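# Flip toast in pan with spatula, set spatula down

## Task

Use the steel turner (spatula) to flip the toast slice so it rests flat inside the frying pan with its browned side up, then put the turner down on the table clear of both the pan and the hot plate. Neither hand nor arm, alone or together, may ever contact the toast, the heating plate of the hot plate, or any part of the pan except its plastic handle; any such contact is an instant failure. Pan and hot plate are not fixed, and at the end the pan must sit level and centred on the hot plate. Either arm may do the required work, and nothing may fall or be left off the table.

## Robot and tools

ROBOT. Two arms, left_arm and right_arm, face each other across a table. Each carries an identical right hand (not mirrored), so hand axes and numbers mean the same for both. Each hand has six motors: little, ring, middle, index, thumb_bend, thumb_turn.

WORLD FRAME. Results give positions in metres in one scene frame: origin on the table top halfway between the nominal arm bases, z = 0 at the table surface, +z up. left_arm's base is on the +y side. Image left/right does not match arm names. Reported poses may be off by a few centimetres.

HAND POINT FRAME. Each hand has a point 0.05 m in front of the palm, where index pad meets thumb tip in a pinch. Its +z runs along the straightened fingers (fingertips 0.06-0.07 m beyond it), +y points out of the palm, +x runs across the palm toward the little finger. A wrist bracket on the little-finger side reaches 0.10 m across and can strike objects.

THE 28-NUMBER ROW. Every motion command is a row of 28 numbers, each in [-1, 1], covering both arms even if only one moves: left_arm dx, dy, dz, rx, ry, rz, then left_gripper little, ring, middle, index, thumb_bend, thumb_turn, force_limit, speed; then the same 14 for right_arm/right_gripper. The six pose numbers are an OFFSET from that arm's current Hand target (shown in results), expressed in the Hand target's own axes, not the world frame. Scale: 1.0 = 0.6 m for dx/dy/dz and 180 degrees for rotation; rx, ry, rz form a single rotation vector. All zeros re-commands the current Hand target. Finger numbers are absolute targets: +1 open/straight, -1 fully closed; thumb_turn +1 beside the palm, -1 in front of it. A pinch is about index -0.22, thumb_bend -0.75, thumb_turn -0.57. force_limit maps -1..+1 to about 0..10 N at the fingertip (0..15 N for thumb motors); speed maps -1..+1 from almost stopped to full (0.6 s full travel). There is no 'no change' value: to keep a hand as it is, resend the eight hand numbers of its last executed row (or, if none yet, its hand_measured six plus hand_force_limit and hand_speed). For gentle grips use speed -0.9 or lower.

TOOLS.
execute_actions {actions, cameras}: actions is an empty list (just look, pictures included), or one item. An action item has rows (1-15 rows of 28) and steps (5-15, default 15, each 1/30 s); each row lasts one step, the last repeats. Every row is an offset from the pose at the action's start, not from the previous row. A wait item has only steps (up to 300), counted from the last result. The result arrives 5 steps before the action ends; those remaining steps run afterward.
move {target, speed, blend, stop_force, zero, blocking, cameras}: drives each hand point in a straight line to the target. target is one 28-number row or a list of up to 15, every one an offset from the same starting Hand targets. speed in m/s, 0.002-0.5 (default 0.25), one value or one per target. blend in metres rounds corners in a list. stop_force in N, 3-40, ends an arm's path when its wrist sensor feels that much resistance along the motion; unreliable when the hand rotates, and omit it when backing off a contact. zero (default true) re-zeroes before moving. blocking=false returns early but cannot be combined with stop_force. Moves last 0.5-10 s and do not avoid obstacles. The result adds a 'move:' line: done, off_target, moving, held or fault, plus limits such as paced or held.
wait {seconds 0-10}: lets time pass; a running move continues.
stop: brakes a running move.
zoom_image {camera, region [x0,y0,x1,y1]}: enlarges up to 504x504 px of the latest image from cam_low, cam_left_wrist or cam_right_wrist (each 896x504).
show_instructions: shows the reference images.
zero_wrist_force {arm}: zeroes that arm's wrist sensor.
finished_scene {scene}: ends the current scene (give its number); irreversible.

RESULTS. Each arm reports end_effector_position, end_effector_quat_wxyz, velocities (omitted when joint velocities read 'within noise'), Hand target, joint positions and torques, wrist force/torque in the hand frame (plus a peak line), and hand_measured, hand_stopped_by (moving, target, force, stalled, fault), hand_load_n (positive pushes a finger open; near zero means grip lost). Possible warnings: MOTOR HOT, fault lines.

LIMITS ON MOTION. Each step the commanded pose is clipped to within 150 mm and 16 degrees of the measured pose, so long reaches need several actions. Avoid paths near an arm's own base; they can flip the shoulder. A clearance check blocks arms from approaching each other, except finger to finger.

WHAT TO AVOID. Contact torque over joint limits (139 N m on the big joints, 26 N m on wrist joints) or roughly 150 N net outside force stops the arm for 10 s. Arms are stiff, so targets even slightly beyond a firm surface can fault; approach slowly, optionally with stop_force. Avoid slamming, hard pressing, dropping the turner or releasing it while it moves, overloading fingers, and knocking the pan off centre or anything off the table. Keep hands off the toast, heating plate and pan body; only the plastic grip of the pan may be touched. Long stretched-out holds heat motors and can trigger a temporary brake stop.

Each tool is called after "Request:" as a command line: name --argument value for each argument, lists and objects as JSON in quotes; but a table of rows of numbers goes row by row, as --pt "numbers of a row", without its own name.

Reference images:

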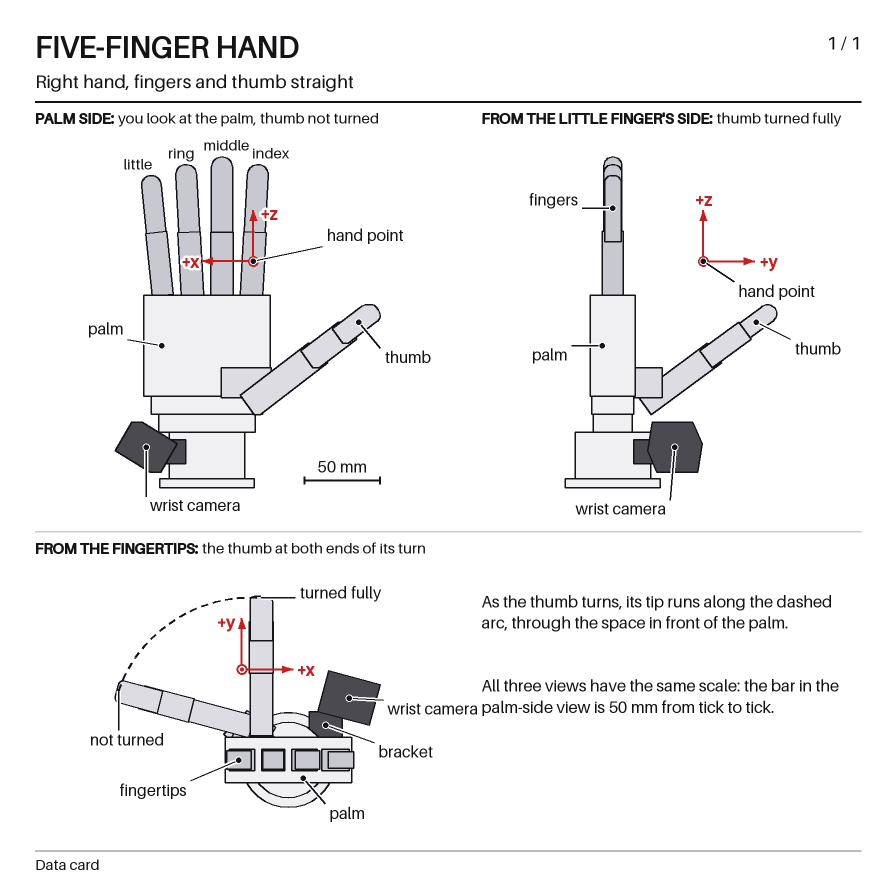

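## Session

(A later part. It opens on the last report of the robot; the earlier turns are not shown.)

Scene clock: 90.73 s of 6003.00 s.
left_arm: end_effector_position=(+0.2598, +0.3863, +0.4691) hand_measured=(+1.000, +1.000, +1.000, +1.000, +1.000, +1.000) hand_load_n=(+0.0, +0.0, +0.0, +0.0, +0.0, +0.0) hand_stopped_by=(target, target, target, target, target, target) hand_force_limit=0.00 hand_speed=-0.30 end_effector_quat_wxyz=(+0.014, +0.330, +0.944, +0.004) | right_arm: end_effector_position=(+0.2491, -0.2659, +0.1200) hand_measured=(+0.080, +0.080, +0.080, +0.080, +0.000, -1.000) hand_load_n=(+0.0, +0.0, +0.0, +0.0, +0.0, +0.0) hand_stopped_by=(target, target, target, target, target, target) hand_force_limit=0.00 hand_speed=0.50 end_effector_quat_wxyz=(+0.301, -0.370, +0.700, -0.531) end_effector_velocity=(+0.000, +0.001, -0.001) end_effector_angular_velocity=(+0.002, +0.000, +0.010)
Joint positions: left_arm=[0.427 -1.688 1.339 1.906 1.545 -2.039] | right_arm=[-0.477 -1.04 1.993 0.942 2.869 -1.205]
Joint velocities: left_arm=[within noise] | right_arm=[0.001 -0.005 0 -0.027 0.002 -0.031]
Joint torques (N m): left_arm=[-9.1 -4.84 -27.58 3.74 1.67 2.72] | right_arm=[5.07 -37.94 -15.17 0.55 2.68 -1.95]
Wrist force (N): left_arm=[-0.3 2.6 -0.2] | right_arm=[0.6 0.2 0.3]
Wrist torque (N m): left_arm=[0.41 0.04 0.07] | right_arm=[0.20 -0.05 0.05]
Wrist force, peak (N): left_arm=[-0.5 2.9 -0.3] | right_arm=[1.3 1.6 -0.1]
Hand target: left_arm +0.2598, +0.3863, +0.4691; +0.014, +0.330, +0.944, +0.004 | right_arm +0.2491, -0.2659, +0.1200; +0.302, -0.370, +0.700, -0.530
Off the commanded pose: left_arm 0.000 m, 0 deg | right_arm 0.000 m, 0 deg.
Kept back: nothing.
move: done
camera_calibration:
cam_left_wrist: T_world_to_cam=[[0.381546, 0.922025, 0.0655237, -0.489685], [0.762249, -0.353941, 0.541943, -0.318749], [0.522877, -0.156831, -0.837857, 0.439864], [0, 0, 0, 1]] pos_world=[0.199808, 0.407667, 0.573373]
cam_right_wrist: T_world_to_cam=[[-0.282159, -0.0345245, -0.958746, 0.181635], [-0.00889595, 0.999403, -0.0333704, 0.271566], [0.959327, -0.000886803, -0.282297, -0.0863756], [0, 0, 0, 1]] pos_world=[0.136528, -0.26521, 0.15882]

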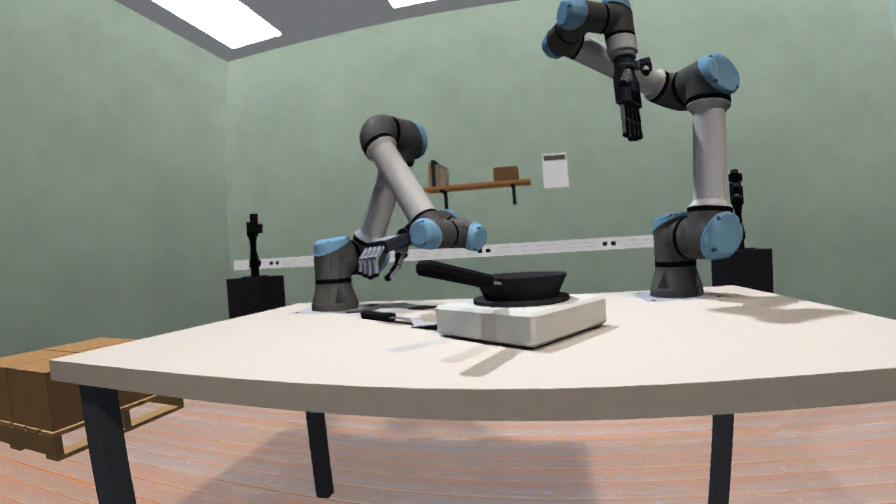

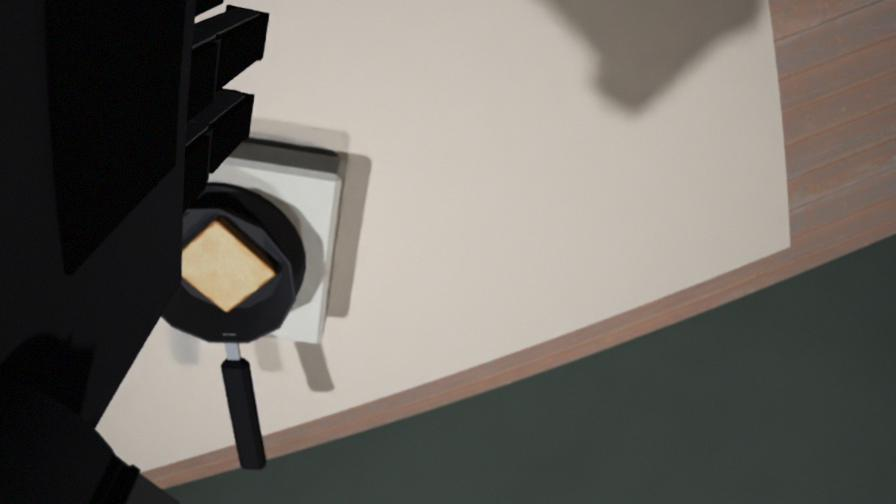

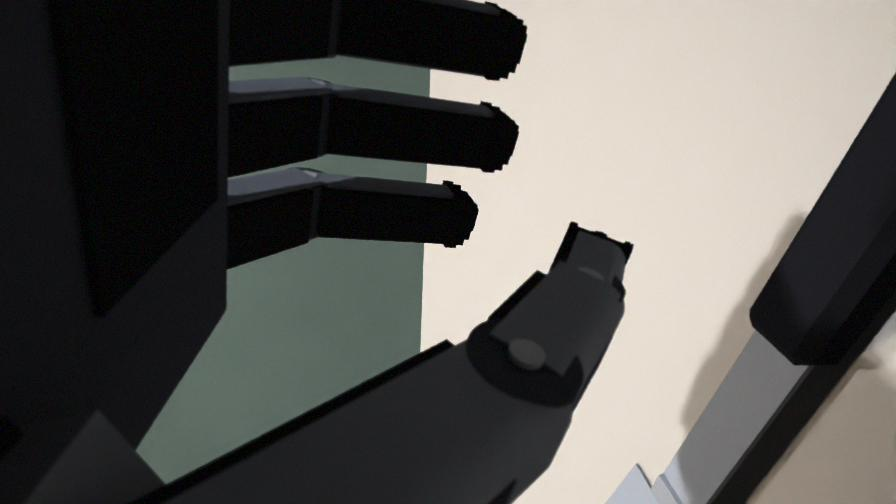

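Request:
move --target '[0,0,0,0,0,0,1,1,1,1,1,1,0,-0.3,0.0157,0.1223,0.0268,0,0,0,0.08,0.08,0.08,0.08,0.0,-1,0,0.5]' --speed 0.12

Request:
zoom_image --camera "cam_low" --region '[350, 260, 450, 340]'

Scene clock: 92.30 s of 6003.00 s.
left_arm: end_effector_position=(+0.2598, +0.3863, +0.4691) hand_measured=(+1.000, +1.000, +1.000, +1.000, +1.000, +1.000) hand_load_n=(+0.0, +0.0, +0.0, +0.0, +0.0, +0.0) hand_stopped_by=(target, target, target, target, target, target) hand_force_limit=0.00 hand_speed=-0.30 end_effector_quat_wxyz=(+0.014, +0.330, +0.944, +0.004) | right_arm: end_effector_position=(+0.2424, -0.2702, +0.0447) hand_measured=(+0.080, +0.080, +0.080, +0.080, +0.000, -1.000) hand_load_n=(+0.0, +0.0, +0.0, +0.0, +0.5, +0.5) hand_stopped_by=(target, target, target, target, target, target) hand_force_limit=0.00 hand_speed=0.50 end_effector_quat_wxyz=(+0.302, -0.370, +0.700, -0.530)
Joint positions: left_arm=[0.427 -1.688 1.339 1.906 1.545 -2.039] | right_arm=[-0.465 -0.872 2.017 0.787 2.865 -1.167]
Joint velocities: within noise
Joint torques (N m): left_arm=[-8.13 -4.96 -27.41 3.65 1.76 2.72] | right_arm=[-6.74 -39.28 -19.55 3.84 2.49 -2.03]
Wrist force (N): left_arm=[-0.4 2.8 -0.2] | right_arm=[0.7 0.2 0.5]
Wrist torque (N m): left_arm=[0.44 0.05 0.07] | right_arm=[0.19 -0.07 0.08]
Wrist force, peak (N): left_arm=[-0.4 2.8 -0.2] | right_arm=[0.6 1.6 0.8]
Hand target: left_arm +0.2598, +0.3863, +0.4691; +0.014, +0.330, +0.944, +0.004 | right_arm +0.2425, -0.2702, +0.0447; +0.302, -0.370, +0.700, -0.530
Off the commanded pose: left_arm 0.000 m, 0 deg | right_arm 0.000 m, 0 deg.
Kept back: nothing.
move: done
camera_calibration:
cam_left_wrist: T_world_to_cam=[[0.381546, 0.922025, 0.0655237, -0.489685], [0.762249, -0.353942, 0.541943, -0.318749], [0.522876, -0.156831, -0.837857, 0.439865], [0, 0, 0, 1]] pos_world=[0.199808, 0.407667, 0.573373]
cam_right_wrist: T_world_to_cam=[[-0.282101, -0.0347842, -0.958754, 0.107347], [-0.00943112, 0.999395, -0.0334837, 0.273469], [0.959338, -0.000403658, -0.282258, -0.101088], [0, 0, 0, 1]] pos_world=[0.129839, -0.26961, 0.0835436]

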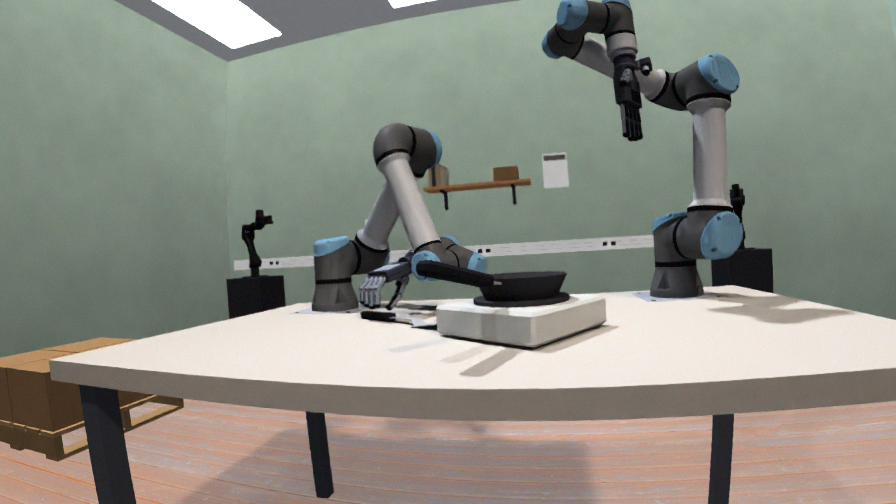

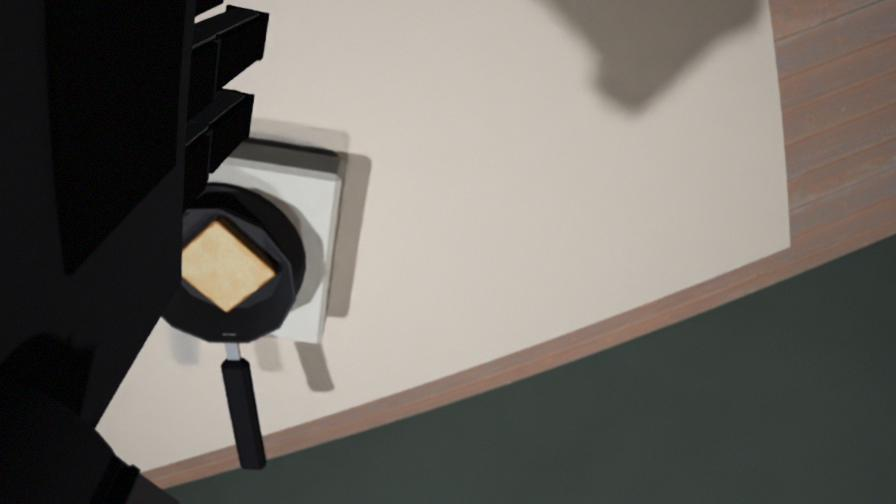

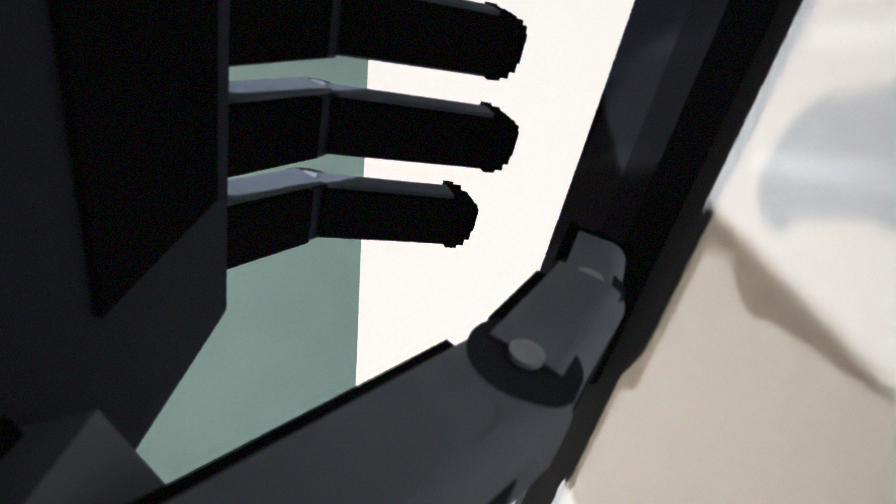

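Scaled by 5.040.

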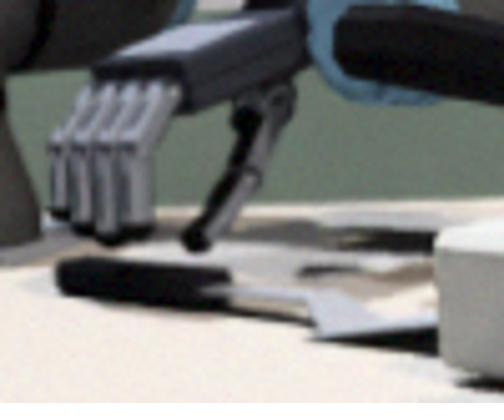

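Request:
move --pt "0 0 0 0 0 0 1 1 1 1 1 1 0 -0.3 0 0.0026 -0.0097 0 0 0 0.08 0.08 0.08 0.08 0.0 -1 0 0.5" --pt "0 0 0 0 0 0 1 1 1 1 1 1 0 -0.3 0 0.0442 0.0015 0 0 0 0.08 0.08 0.08 0.08 0.0 -1 0 0.5" --speed 0.02 --stop_force 4

Request:
zoom_image --camera "cam_low" --region '[350, 260, 450, 340]'

Scene clock: 95.30 s of 6003.00 s.
left_arm: end_effector_position=(+0.2598, +0.3863, +0.4691) hand_measured=(+1.000, +1.000, +1.000, +1.000, +1.000, +1.000) hand_load_n=(+0.0, +0.0, +0.0, +0.0, +0.0, +0.0) hand_stopped_by=(target, target, target, target, target, target) hand_force_limit=0.00 hand_speed=-0.30 end_effector_quat_wxyz=(+0.014, +0.330, +0.944, +0.004) | right_arm: end_effector_position=(+0.2379, -0.2664, +0.0215) hand_measured=(+0.080, +0.080, +0.080, +0.080, -0.002, -1.000) hand_load_n=(+0.0, +0.0, +0.0, +0.0, -2.5, +0.0) hand_stopped_by=(target, target, target, target, target, target) hand_force_limit=0.00 hand_speed=0.50 end_effector_quat_wxyz=(+0.302, -0.370, +0.700, -0.531)
Joint positions: left_arm=[0.427 -1.688 1.339 1.906 1.545 -2.039] | right_arm=[-0.448 -0.802 2.003 0.785 2.859 -1.11]
Joint velocities: within noise
Joint torques (N m): left_arm=[-6.3 -4.85 -26.42 3.42 1.78 2.74] | right_arm=[-3.58 -28.34 10.03 1.04 -0.76 1.08]
Wrist force (N): left_arm=[-0.3 2.4 -0.3] | right_arm=[0.3 -2.2 0.4]
Wrist torque (N m): left_arm=[0.37 0.05 0.06] | right_arm=[0.16 -0.08 0.05]
Wrist force, peak (N): left_arm=[-0.3 2.9 -0.6] | right_arm=[0.2 -11.7 -8.1]
Hand target: left_arm +0.2598, +0.3863, +0.4691; +0.014, +0.330, +0.944, +0.004 | right_arm +0.2379, -0.2664, +0.0215; +0.302, -0.370, +0.700, -0.530 (not the last commanded pose)
Off the commanded pose: left_arm 0.000 m, 0 deg | right_arm 0.003 m, 0 deg.
Kept back: nothing.
move: contact (right_arm); path passed 1 of 2 targets
camera_calibration:
cam_left_wrist: T_world_to_cam=[[0.381546, 0.922025, 0.065523, -0.489685], [0.762249, -0.353941, 0.541943, -0.318749], [0.522876, -0.156831, -0.837857, 0.439865], [0, 0, 0, 1]] pos_world=[0.199808, 0.407667, 0.573373]
cam_right_wrist: T_world_to_cam=[[-0.281945, -0.0347498, -0.958801, 0.0839429], [-0.00934101, 0.999396, -0.0334743, 0.268789], [0.959385, -0.000481734, -0.282099, -0.103357], [0, 0, 0, 1]] pos_world=[0.125338, -0.265759, 0.0603251]

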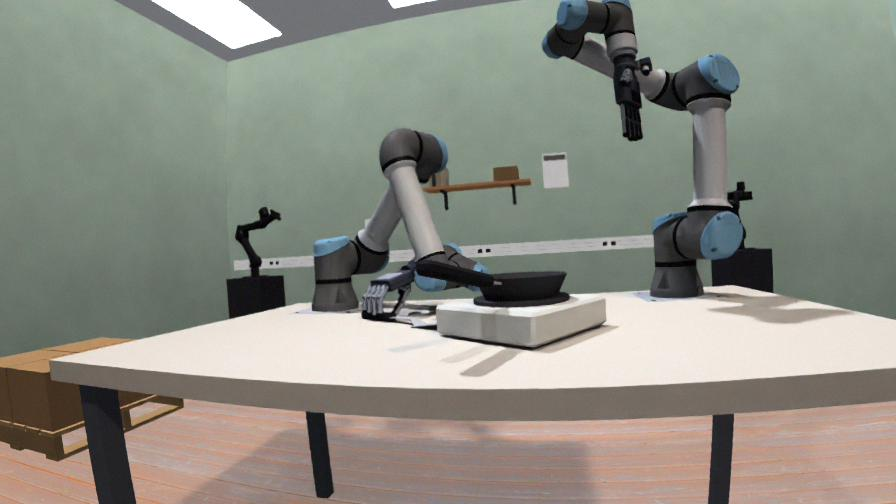

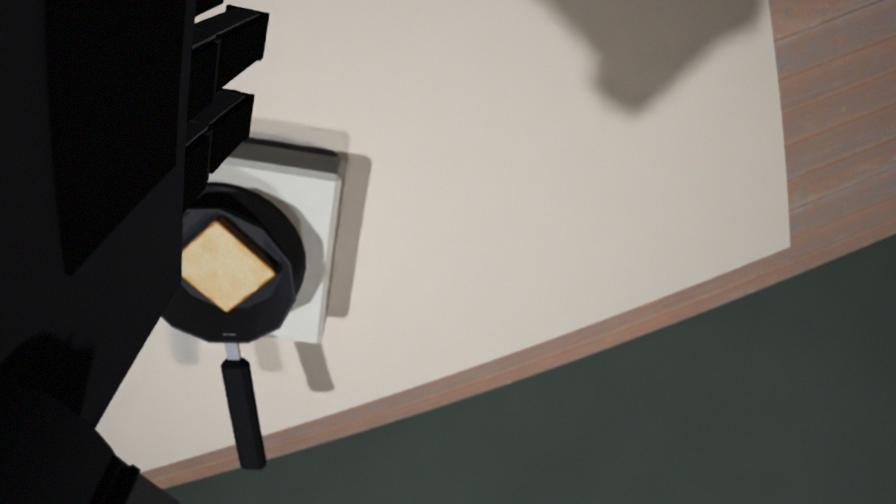

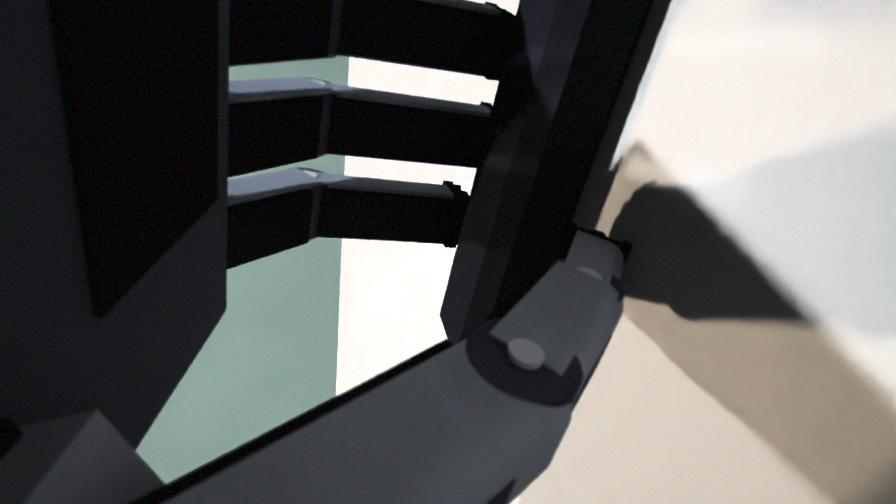

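Scaled by 5.040.

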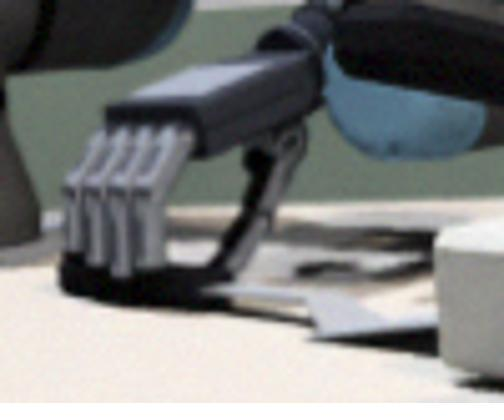

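Request:
move --pt "0 0 0 0 0 0 1 1 1 1 1 1 0 -0.3 0 -0.002 -0.0005 0 0 0 0.08 0.08 0.08 0.08 -0.6 -1 -0.7 -0.5" --speed 0.03

Request:
zoom_image --camera "cam_low" --region '[350, 260, 450, 340]'

Request:
execute_actions --actions '[{"rows":[[0,0,0,0,0,0,1,1,1,1,1,1,0,-0.3,0,0,0,0,0,0,-0.5,-0.5,-0.5,-0.5,-0.7,-1,-0.4,-0.7]],"steps":15}]'

Request:
execute_actions --actions '[{"steps":45}]'

Scene clock: 96.67 s of 6003.00 s.
left_arm: end_effector_position=(+0.2598, +0.3863, +0.4691) hand_measured=(+1.000, +1.000, +1.000, +1.000, +1.000, +1.000) hand_load_n=(-0.5, +0.0, +0.0, +0.0, +0.0, +0.0) hand_stopped_by=(target, target, target, target, target, target) hand_force_limit=0.00 hand_speed=-0.30 end_effector_quat_wxyz=(+0.014, +0.330, +0.944, +0.004) | right_arm: end_effector_position=(+0.2379, -0.2664, +0.0227) hand_measured=(+0.080, +0.080, +0.080, +0.080, -0.416, -1.000) hand_load_n=(+0.0, +0.0, +2.5, +0.0, +2.5, +0.5) hand_stopped_by=(target, target, target, target, force, target) hand_force_limit=-0.70 hand_speed=-0.50 end_effector_quat_wxyz=(+0.302, -0.370, +0.700, -0.530)
Joint positions: left_arm=[0.427 -1.688 1.339 1.906 1.545 -2.039] | right_arm=[-0.448 -0.805 2.004 0.787 2.859 -1.11]
Joint velocities: within noise
Joint torques (N m): left_arm=[-4.93 -5.09 -26.28 3.3 1.69 2.75] | right_arm=[-6.56 -32.37 8.09 1.75 2.68 -2.15]
Wrist force (N): left_arm=[-0.4 2.6 -0.2] | right_arm=[0.6 0.6 0.5]
Wrist torque (N m): left_arm=[0.40 0.06 0.06] | right_arm=[0.20 -0.09 0.07]
Wrist force, peak (N): left_arm=[-0.2 2.9 -0.2] | right_arm=[0.6 -2.4 0.2]
Hand target: left_arm +0.2598, +0.3863, +0.4691; +0.014, +0.330, +0.944, +0.004 | right_arm +0.2379, -0.2664, +0.0227; +0.302, -0.370, +0.700, -0.530
Off the commanded pose: left_arm 0.000 m, 0 deg | right_arm 0.000 m, 0 deg.
Kept back: nothing.
move: done
camera_calibration:
cam_left_wrist: T_world_to_cam=[[0.381546, 0.922025, 0.0655231, -0.489685], [0.762249, -0.353941, 0.541943, -0.318749], [0.522876, -0.156831, -0.837857, 0.439865], [0, 0, 0, 1]] pos_world=[0.199808, 0.407667, 0.573373]
cam_right_wrist: T_world_to_cam=[[-0.281923, -0.0347124, -0.958809, 0.085137], [-0.00934767, 0.999397, -0.0334334, 0.268866], [0.959391, -0.000463015, -0.282078, -0.102992], [0, 0, 0, 1]] pos_world=[0.125325, -0.265796, 0.0615675]

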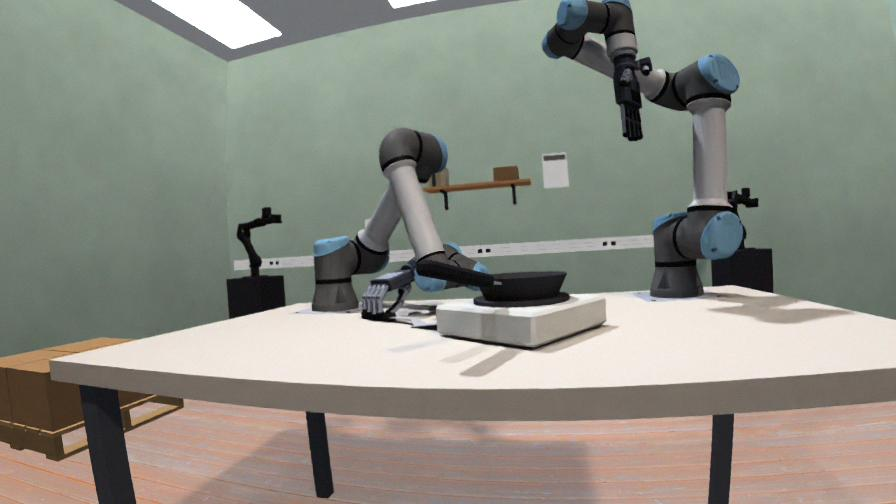

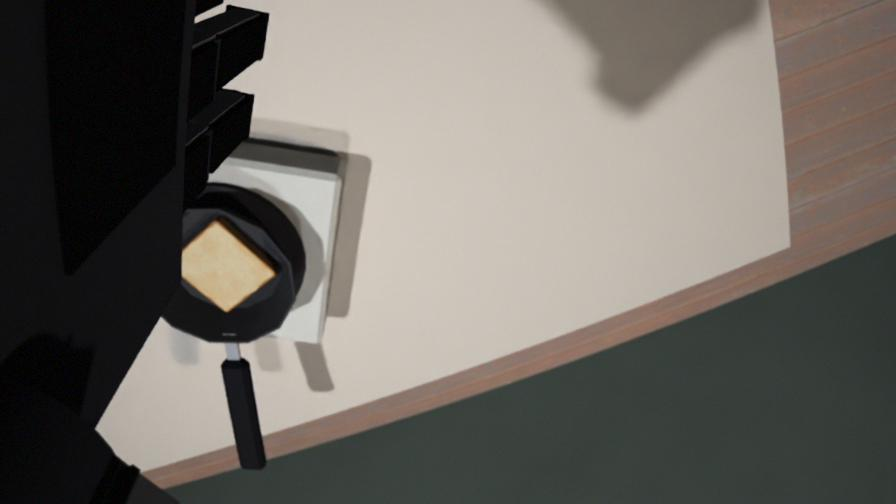

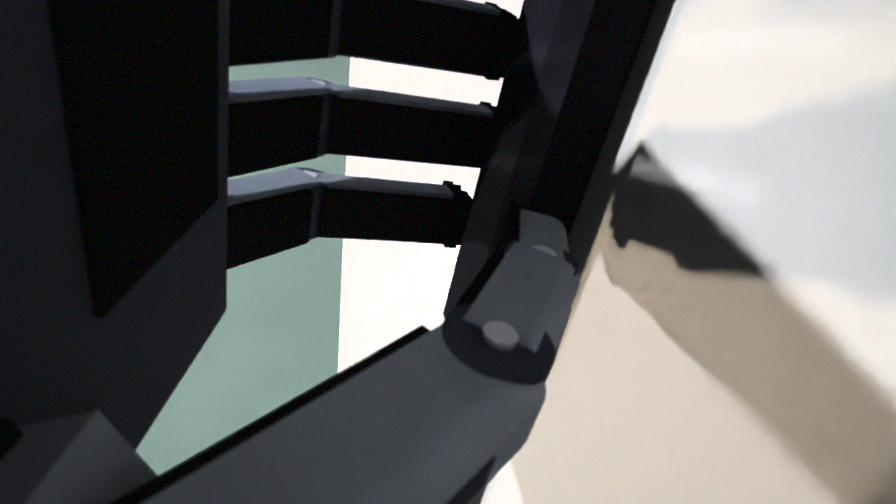

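Scaled by 5.040.

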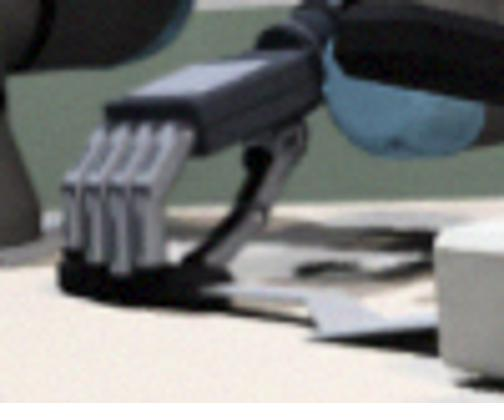

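Scene clock: 97.00 s of 6003.00 s.
left_arm: end_effector_position=(+0.2598, +0.3863, +0.4691) hand_measured=(+1.000, +1.000, +1.000, +1.000, +1.000, +1.000) hand_load_n=(+0.0, +0.0, +0.0, +0.0, +0.0, +0.0) hand_stopped_by=(target, target, target, target, target, target) hand_force_limit=0.00 hand_speed=-0.30 end_effector_quat_wxyz=(+0.014, +0.330, +0.944, +0.004) | right_arm: end_effector_position=(+0.2379, -0.2664, +0.0228) hand_measured=(-0.036, +0.050, +0.068, +0.050, -0.418, -1.000) hand_load_n=(+0.0, +4.5, +5.0, +5.5, +7.0, +1.0) hand_stopped_by=(moving, force, force, force, force, target) hand_force_limit=-0.40 hand_speed=-0.70 end_effector_quat_wxyz=(+0.302, -0.370, +0.700, -0.531)
Joint positions: left_arm=[0.427 -1.688 1.339 1.906 1.545 -2.039] | right_arm=[-0.449 -0.805 2.004 0.787 2.859 -1.11]
Joint velocities: within noise
Joint torques (N m): left_arm=[-5.01 -5.38 -26.35 3.17 1.76 2.59] | right_arm=[-6.09 -28.01 6.38 0.7 2.02 -1.85]
Wrist force (N): left_arm=[-0.5 2.7 0.0] | right_arm=[0.8 -3.5 -0.3]
Wrist torque (N m): left_arm=[0.41 0.07 0.06] | right_arm=[0.21 -0.17 -0.08]
Wrist force, peak (N): left_arm=[-0.3 2.8 -0.1] | right_arm=[0.8 -3.5 -0.3]
Hand target: left_arm +0.2598, +0.3863, +0.4691; +0.014, +0.330, +0.944, +0.004 | right_arm +0.2379, -0.2664, +0.0227; +0.302, -0.370, +0.700, -0.530
Steps of this call (1-10: this action's first 10). Readings (end_effector_position of left_arm | right_arm; what the end effector reports):
1: (+0.2598, +0.3863, +0.4691) | (+0.2379, -0.2664, +0.0227) | left_arm hand_measured=(+1.000, +1.000, +1.000, +1.000, +1.000, +1.000) hand_load_n=(+0.0, +0.0, +0.0, +0.0, +0.0, +0.0) hand_stopped_by=(target, target, target, target, target, target) hand_force_limit=0.00 hand_speed=-0.30 | right_arm hand_measured=(+0.080, +0.080, +0.080, +0.080, -0.416, -1.000) hand_load_n=(+0.0, +0.0, +3.0, +0.0, +3.0, +0.0) hand_stopped_by=(moving, moving, moving, moving, moving, target) hand_force_limit=-0.40 hand_speed=-0.70
2: (+0.2598, +0.3863, +0.4691) | (+0.2379, -0.2664, +0.0227) | left_arm hand_measured=(+1.000, +1.000, +1.000, +1.000, +1.000, +1.000) hand_load_n=(+0.0, +0.0, +0.0, +0.0, +0.0, +0.0) hand_stopped_by=(target, target, target, target, target, target) hand_force_limit=0.00 hand_speed=-0.30 | right_arm hand_measured=(+0.080, +0.080, +0.080, +0.080, -0.416, -1.000) hand_load_n=(+0.0, +0.0, +2.5, +0.0, +3.0, +0.0) hand_stopped_by=(moving, moving, moving, moving, moving, target) hand_force_limit=-0.40 hand_speed=-0.70
4: (+0.2598, +0.3863, +0.4691) | (+0.2379, -0.2664, +0.0228) | left_arm hand_measured=(+1.000, +1.000, +1.000, +1.000, +1.000, +1.000) hand_load_n=(+0.0, +0.0, +0.0, +0.0, +0.0, +0.0) hand_stopped_by=(target, target, target, target, target, target) hand_force_limit=0.00 hand_speed=-0.30 | right_arm hand_measured=(+0.064, +0.064, +0.066, +0.064, -0.420, -1.000) hand_load_n=(+0.0, +0.0, +8.5, +0.0, +6.0, +0.5) hand_stopped_by=(moving, moving, force, moving, force, target) hand_force_limit=-0.40 hand_speed=-0.70
8: (+0.2598, +0.3863, +0.4691) | (+0.2379, -0.2664, +0.0228) | left_arm hand_measured=(+1.000, +1.000, +1.000, +1.000, +1.000, +1.000) hand_load_n=(+0.0, +0.0, +0.0, +0.0, -0.5, +0.0) hand_stopped_by=(target, target, target, target, target, target) hand_force_limit=0.00 hand_speed=-0.30 | right_arm hand_measured=(-0.002, +0.050, +0.068, +0.050, -0.418, -1.000) hand_load_n=(+0.0, +5.0, +5.0, +5.5, +7.5, +1.0) hand_stopped_by=(moving, force, force, force, force, target) hand_force_limit=-0.40 hand_speed=-0.70
10: the state above

Scene clock: 98.50 s of 6003.00 s.
left_arm: end_effector_position=(+0.2598, +0.3863, +0.4691) hand_measured=(+1.000, +1.000, +1.000, +1.000, +1.000, +1.000) hand_load_n=(+0.0, +0.0, +0.0, +0.0, +0.0, +0.0) hand_stopped_by=(target, target, target, target, target, target) hand_force_limit=0.00 hand_speed=-0.30 end_effector_quat_wxyz=(+0.014, +0.330, +0.944, +0.004) | right_arm: end_effector_position=(+0.2379, -0.2664, +0.0227) hand_measured=(-0.050, +0.050, +0.068, +0.050, -0.418, -1.000) hand_load_n=(+2.5, +3.0, +4.5, +6.5, +7.0, +2.0) hand_stopped_by=(force, force, force, force, force, target) hand_force_limit=-0.40 hand_speed=-0.70 end_effector_quat_wxyz=(+0.302, -0.370, +0.700, -0.531)
Joint positions: left_arm=[0.427 -1.688 1.339 1.906 1.545 -2.039] | right_arm=[-0.449 -0.805 2.004 0.787 2.859 -1.11]
Joint velocities: within noise
Joint torques (N m): left_arm=[-4.34 -4.84 -25.7 3.11 1.75 2.69] | right_arm=[-5.46 -26.25 1.02 0.27 -0.78 -1.34]
Wrist force (N): left_arm=[-0.4 2.4 -0.1] | right_arm=[0.6 -4.0 0.2]
Wrist torque (N m): left_arm=[0.37 0.05 0.06] | right_arm=[0.21 -0.11 -0.12]
Wrist force, peak (N): left_arm=[-0.7 2.9 0.0] | right_arm=[0.8 -4.2 -0.2]
Hand target: left_arm +0.2598, +0.3863, +0.4691; +0.014, +0.330, +0.944, +0.004 | right_arm +0.2379, -0.2664, +0.0227; +0.302, -0.370, +0.700, -0.530
Off the commanded pose: left_arm 0.000 m, 0 deg | right_arm 0.000 m, 0 deg.
Steps of this call (1-5: your previous action's last 5; 6-45: nothing new was sent). Readings (end_effector_position of left_arm | right_arm; what the end effector reports):
1: (+0.2598, +0.3863, +0.4691) | (+0.2379, -0.2664, +0.0228) | left_arm hand_measured=(+1.000, +1.000, +1.000, +1.000, +1.000, +1.000) hand_load_n=(+0.0, +0.0, +0.0, +0.0, +0.0, +0.0) hand_stopped_by=(target, target, target, target, target, target) hand_force_limit=0.00 hand_speed=-0.30 | right_arm hand_measured=(-0.052, +0.050, +0.068, +0.050, -0.418, -1.000) hand_load_n=(+4.0, +4.0, +4.0, +5.0, +7.5, +1.0) hand_stopped_by=(force, force, force, force, force, target) hand_force_limit=-0.40 hand_speed=-0.70
2: (+0.2598, +0.3863, +0.4691) | (+0.2379, -0.2664, +0.0227) | left_arm hand_measured=(+1.000, +1.000, +1.000, +1.000, +1.000, +1.000) hand_load_n=(+0.0, +0.0, +0.0, +0.0, +0.0, +0.0) hand_stopped_by=(target, target, target, target, target, target) hand_force_limit=0.00 hand_speed=-0.30 | right_arm hand_measured=(-0.052, +0.050, +0.068, +0.050, -0.418, -1.000) hand_load_n=(+2.5, +3.0, +4.5, +6.5, +7.0, +2.0) hand_stopped_by=(force, force, force, force, force, target) hand_force_limit=-0.40 hand_speed=-0.70
4: (+0.2598, +0.3863, +0.4691) | (+0.2379, -0.2664, +0.0227) | left_arm hand_measured=(+1.000, +1.000, +1.000, +1.000, +1.000, +1.000) hand_load_n=(+0.0, +0.0, +0.0, +0.0, -0.5, +0.0) hand_stopped_by=(target, target, target, target, target, target) hand_force_limit=0.00 hand_speed=-0.30 | right_arm hand_measured=(-0.050, +0.050, +0.068, +0.050, -0.418, -1.000) hand_load_n=(+2.5, +3.0, +4.5, +6.5, +7.0, +2.0) hand_stopped_by=(force, force, force, force, force, target) hand_force_limit=-0.40 hand_speed=-0.70
8: (+0.2598, +0.3863, +0.4691) | (+0.2379, -0.2664, +0.0227) | left_arm hand_measured=(+1.000, +1.000, +1.000, +1.000, +1.000, +1.000) hand_load_n=(+0.0, +0.0, +0.0, +0.0, +0.0, +0.0) hand_stopped_by=(target, target, target, target, target, target) hand_force_limit=0.00 hand_speed=-0.30 | right_arm hand_measured=(-0.050, +0.050, +0.068, +0.050, -0.418, -1.000) hand_load_n=(+2.5, +3.0, +4.0, +6.5, +7.0, +2.0) hand_stopped_by=(force, force, force, force, force, target) hand_force_limit=-0.40 hand_speed=-0.70
45: the state above

Request:
move --pt "0 0 0 0 0 0 1 1 1 1 1 1 0 -0.3 0 0 0 0 0 0 -0.7 -0.7 -0.7 -0.7 -0.9 -1 0.6 -0.7" --pt "0 0 0 0 0 0 1 1 1 1 1 1 0 -0.3 -0.004 -0.1287 -0.0339 0 0 0 -0.7 -0.7 -0.7 -0.7 -0.9 -1 0.6 -0.7" --pt "0 0 0 0 0 0 1 1 1 1 1 1 0 -0.3 -0.19 -0.45 0.1153 -0.0055 -0.1771 -0.0475 -0.7 -0.7 -0.7 -0.7 -0.9 -1 0.6 -0.7" --speed 0.12

Request:
zoom_image --camera "cam_low" --region '[330, 160, 530, 330]'

Scene clock: 103.37 s of 6003.00 s.
left_arm: end_effector_position=(+0.2598, +0.3863, +0.4691) hand_measured=(+1.000, +1.000, +1.000, +1.000, +1.000, +1.000) hand_load_n=(+0.0, +0.0, +0.0, +0.0, -0.5, +0.0) hand_stopped_by=(target, target, target, target, target, target) hand_force_limit=0.00 hand_speed=-0.30 end_effector_quat_wxyz=(+0.014, +0.330, +0.944, +0.004) | right_arm: end_effector_position=(+0.4100, -0.2507, +0.2696) hand_measured=(-0.098, +0.020, +0.054, +0.036, -0.428, -1.000) hand_load_n=(+0.0, -0.5, +0.0, +0.0, +0.0, +0.0) hand_stopped_by=(force, force, force, force, force, target) hand_force_limit=0.60 hand_speed=-0.70 end_effector_quat_wxyz=(+0.439, -0.555, +0.566, -0.423) end_effector_velocity=(-0.003, -0.001, -0.003) end_effector_angular_velocity=(+0.001, -0.001, -0.013)
Joint positions: left_arm=[0.427 -1.688 1.339 1.906 1.545 -2.039] | right_arm=[-1.059 -1.723 1.971 0.046 2.054 -2.974]
Joint velocities: left_arm=[within noise] | right_arm=[0.012 0.002 0.008 -0.008 0.024 0.009]
Joint torques (N m): left_arm=[-0.98 -5.64 -23.61 2.8 1.73 2.55] | right_arm=[6.43 -4.3 -6.68 -2.33 2.01 1.96]
Wrist force (N): left_arm=[-0.5 2.8 -0.4] | right_arm=[0.9 0.4 0.2]
Wrist torque (N m): left_arm=[0.44 0.08 0.06] | right_arm=[0.24 -0.11 0.06]
Wrist force, peak (N): left_arm=[-0.5 2.9 -0.3] | right_arm=[0.9 -12.0 0.0]
Hand target: left_arm +0.2598, +0.3863, +0.4691; +0.014, +0.330, +0.944, +0.004 | right_arm +0.4100, -0.2507, +0.2694; -0.439, +0.555, -0.566, +0.423
Off the commanded pose: left_arm 0.000 m, 0 deg | right_arm 0.000 m, 0 deg.
Kept back: nothing.
move: done
camera_calibration:
cam_left_wrist: T_world_to_cam=[[0.381546, 0.922025, 0.0655231, -0.489685], [0.762249, -0.353941, 0.541943, -0.318749], [0.522876, -0.156831, -0.837857, 0.439865], [0, 0, 0, 1]] pos_world=[0.199808, 0.407667, 0.573373]
cam_right_wrist: T_world_to_cam=[[-0.21811, -0.184591, -0.958308, 0.307043], [-0.55254, 0.832766, -0.0346511, 0.444281], [0.804443, 0.521945, -0.283629, -0.00359059], [0, 0, 0, 1]] pos_world=[0.315341, -0.311431, 0.308618]

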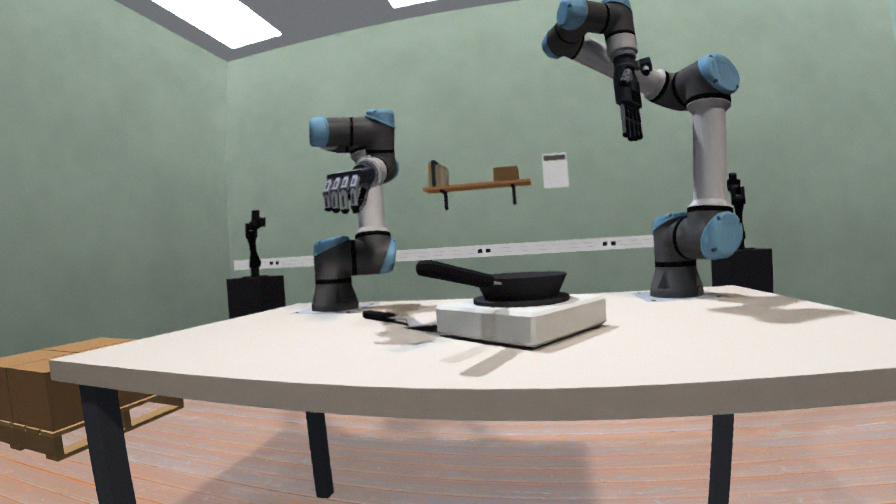

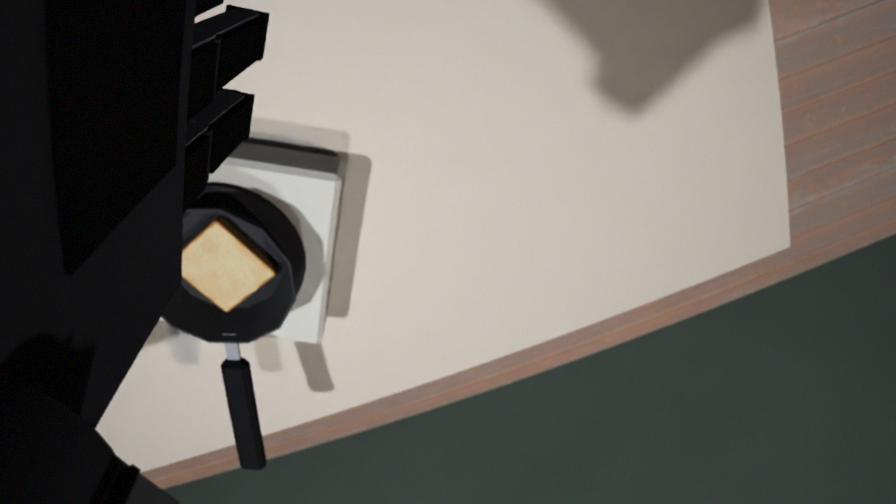

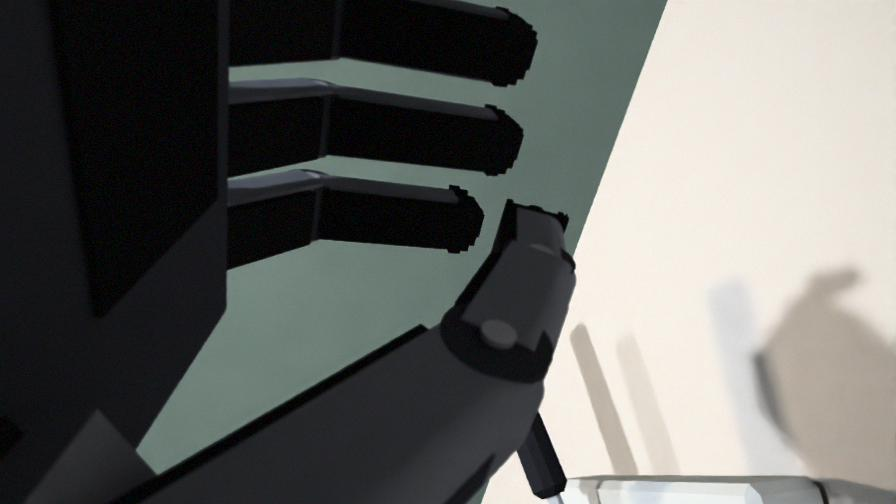

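Scaled by 2.520.

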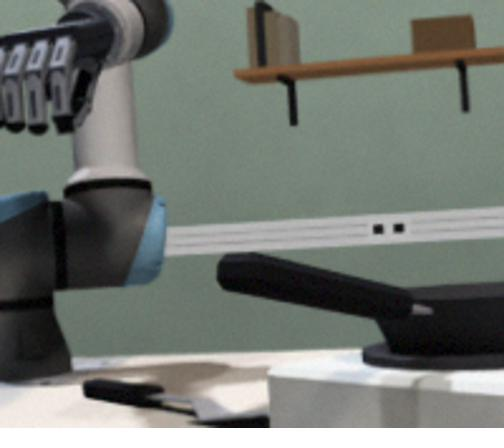

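Request:
move --target '[0,0,0,0,0,0,1,1,1,1,1,1,0,-0.3,0.288,0.2833,-0.1017,0.0055,0.1771,0.0475,0.08,0.08,0.08,0.08,0.0,-1,0,0.5]' --speed 0.2

Request:
zoom_image --camera "cam_low" --region '[350, 260, 450, 340]'

Scene clock: 105.40 s of 6003.00 s.
left_arm: end_effector_position=(+0.2598, +0.3863, +0.4691) hand_measured=(+1.000, +1.000, +1.000, +1.000, +1.000, +1.000) hand_load_n=(+0.0, +0.0, +0.0, +0.0, +0.0, +0.0) hand_stopped_by=(target, target, target, target, target, target) hand_force_limit=0.00 hand_speed=-0.30 end_effector_quat_wxyz=(+0.014, +0.330, +0.944, +0.004) | right_arm: end_effector_position=(+0.3076, -0.4195, +0.1160) hand_measured=(+0.080, +0.080, +0.080, +0.080, +0.000, -1.000) hand_load_n=(+0.0, +0.0, +0.0, +0.0, +0.0, -0.5) hand_stopped_by=(target, target, target, target, target, target) hand_force_limit=0.00 hand_speed=0.50 end_effector_quat_wxyz=(+0.302, -0.370, +0.700, -0.530)
Joint positions: left_arm=[0.427 -1.688 1.339 1.906 1.545 -2.039] | right_arm=[-1.025 -1.671 2.405 -0.197 2.618 -2.636]
Joint velocities: within noise
Joint torques (N m): left_arm=[0.96 -5.42 -23.63 2.69 1.69 2.52] | right_arm=[6.26 -16.84 -27.92 2.02 -0.91 -1.8]
Wrist force (N): left_arm=[-0.2 2.5 -0.1] | right_arm=[1.3 0.5 0.3]
Wrist torque (N m): left_arm=[0.38 0.02 0.07] | right_arm=[0.25 -0.15 0.08]
Wrist force, peak (N): left_arm=[-0.2 2.9 -0.3] | right_arm=[2.0 1.3 0.1]
Hand target: left_arm +0.2598, +0.3863, +0.4691; +0.014, +0.330, +0.944, +0.004 | right_arm +0.3076, -0.4195, +0.1160; +0.302, -0.370, +0.700, -0.530
Off the commanded pose: left_arm 0.000 m, 0 deg | right_arm 0.000 m, 0 deg.
Kept back: nothing.
move: done
camera_calibration:
cam_left_wrist: T_world_to_cam=[[0.381546, 0.922025, 0.065523, -0.489684], [0.762249, -0.353941, 0.541943, -0.318749], [0.522876, -0.156831, -0.837857, 0.439865], [0, 0, 0, 1]] pos_world=[0.199808, 0.407667, 0.573373]
cam_right_wrist: T_world_to_cam=[[-0.282098, -0.0348234, -0.958753, 0.188859], [-0.00943302, 0.999393, -0.033524, 0.425628], [0.959339, -0.00041312, -0.282256, -0.143605], [0, 0, 0, 1]] pos_world=[0.195058, -0.418853, 0.154804]

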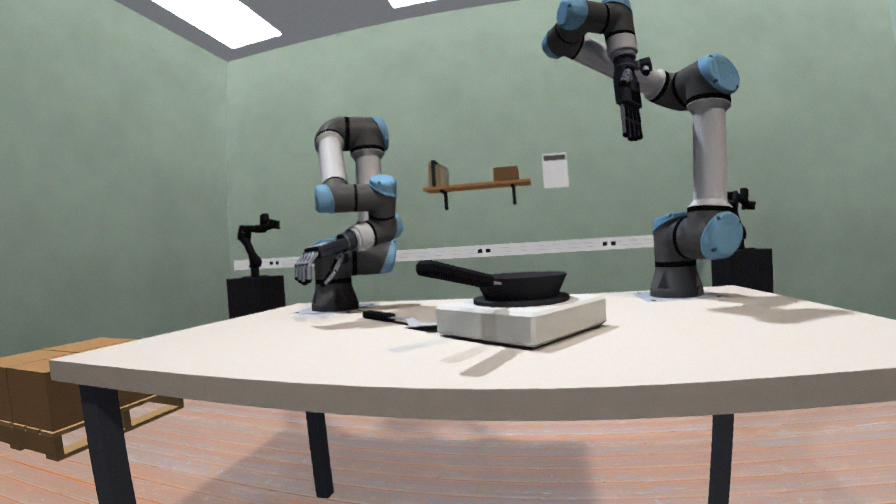

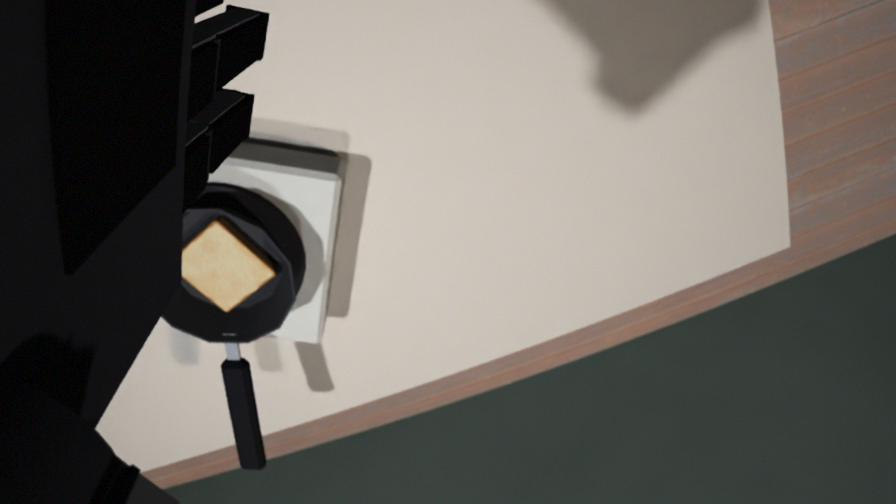

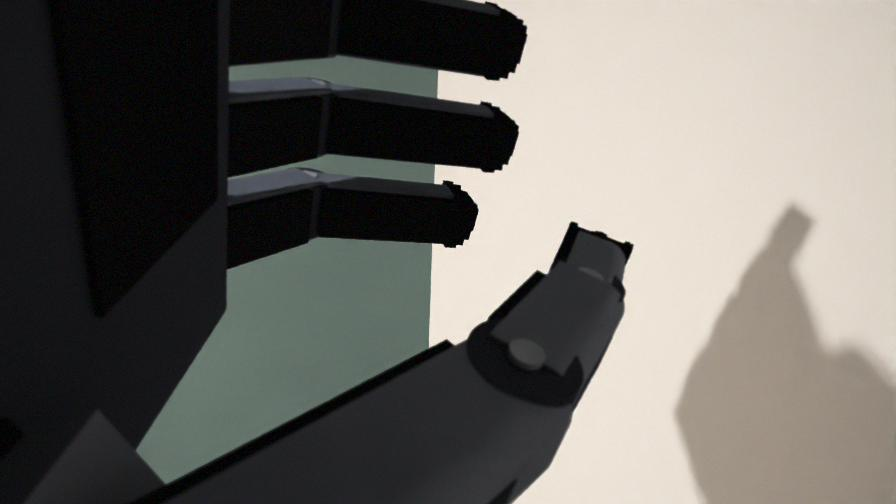

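Scaled by 5.040.

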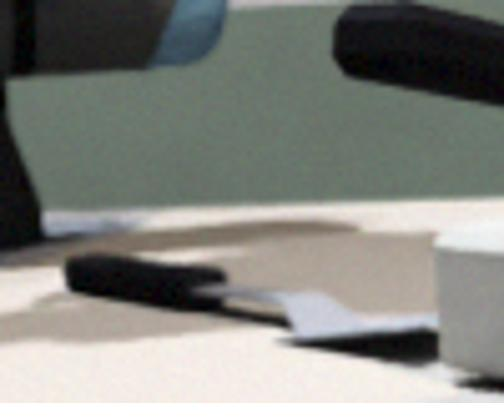

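Request:
move --target '[0,0,0,0,0,0,1,1,1,1,1,1,0,-0.3,-0.1607,0.0552,-0.2155,0,0,0,0.08,0.08,0.08,0.08,0.0,-1,0,0.5]' --speed 0.15 --cameras '["cam_right_wrist"]'

Scene clock: 107.10 s of 6003.00 s.
left_arm: end_effector_position=(+0.2598, +0.3863, +0.4691) hand_measured=(+1.000, +1.000, +1.000, +1.000, +1.000, +1.000) hand_load_n=(+0.0, +0.0, +0.0, +0.0, +0.0, +0.0) hand_stopped_by=(target, target, target, target, target, target) hand_force_limit=0.00 hand_speed=-0.30 end_effector_quat_wxyz=(+0.014, +0.330, +0.944, +0.004) | right_arm: end_effector_position=(+0.2480, -0.2660, +0.1198) hand_measured=(+0.080, +0.080, +0.080, +0.080, +0.000, -1.000) hand_load_n=(+0.0, +0.0, +0.0, +0.0, +0.0, +0.0) hand_stopped_by=(target, target, target, target, target, target) hand_force_limit=0.00 hand_speed=0.50 end_effector_quat_wxyz=(+0.301, -0.370, +0.700, -0.531) end_effector_velocity=(+0.000, +0.000, +0.000) end_effector_angular_velocity=(-0.001, +0.001, +0.010)
Joint positions: left_arm=[0.427 -1.688 1.339 1.906 1.545 -2.039] | right_arm=[-0.474 -1.039 1.995 0.948 2.868 -1.195]
Joint velocities: left_arm=[within noise] | right_arm=[0 -0.008 0.002 -0.028 0.002 -0.037]
Joint torques (N m): left_arm=[1.7 -5.6 -22.92 2.59 1.68 2.41] | right_arm=[-2.8 -37.92 3.69 0.48 3.14 -1.95]
Wrist force (N): left_arm=[-0.2 2.8 -0.3] | right_arm=[0.7 -0.1 0.5]
Wrist torque (N m): left_arm=[0.44 0.03 0.08] | right_arm=[0.13 -0.07 0.04]
Wrist force, peak (N): left_arm=[-0.4 2.8 -0.5] | right_arm=[2.2 0.1 1.3]
Hand target: left_arm +0.2598, +0.3863, +0.4691; +0.014, +0.330, +0.944, +0.004 | right_arm +0.2480, -0.2660, +0.1198; +0.302, -0.370, +0.700, -0.530
Off the commanded pose: left_arm 0.000 m, 0 deg | right_arm 0.000 m, 0 deg.
Kept back: nothing.
move: done
camera_calibration:
cam_right_wrist: T_world_to_cam=[[-0.281827, -0.0344019, -0.958848, 0.18114], [-0.00876167, 0.999408, -0.0332818, 0.271653], [0.959425, -0.000978608, -0.281961, -0.0855202], [0, 0, 0, 1]] pos_world=[0.13548, -0.265344, 0.158613]
Images, in order (width x height): cam_right_wrist 896x504.

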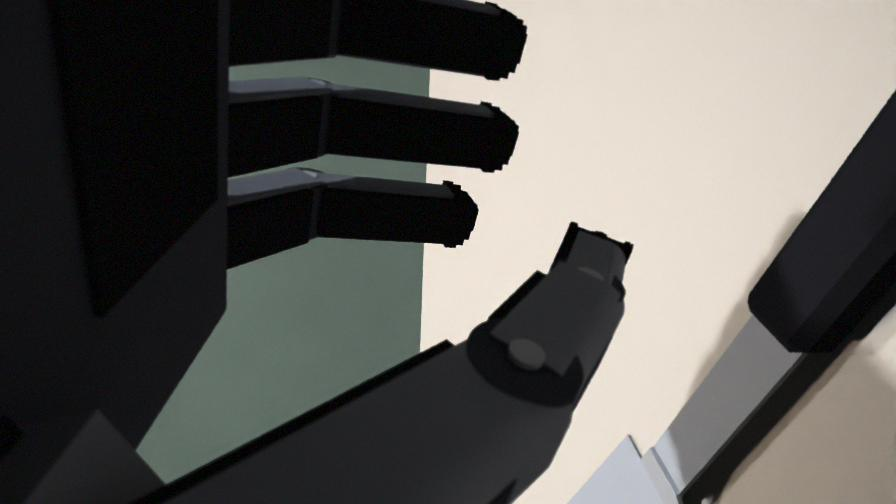

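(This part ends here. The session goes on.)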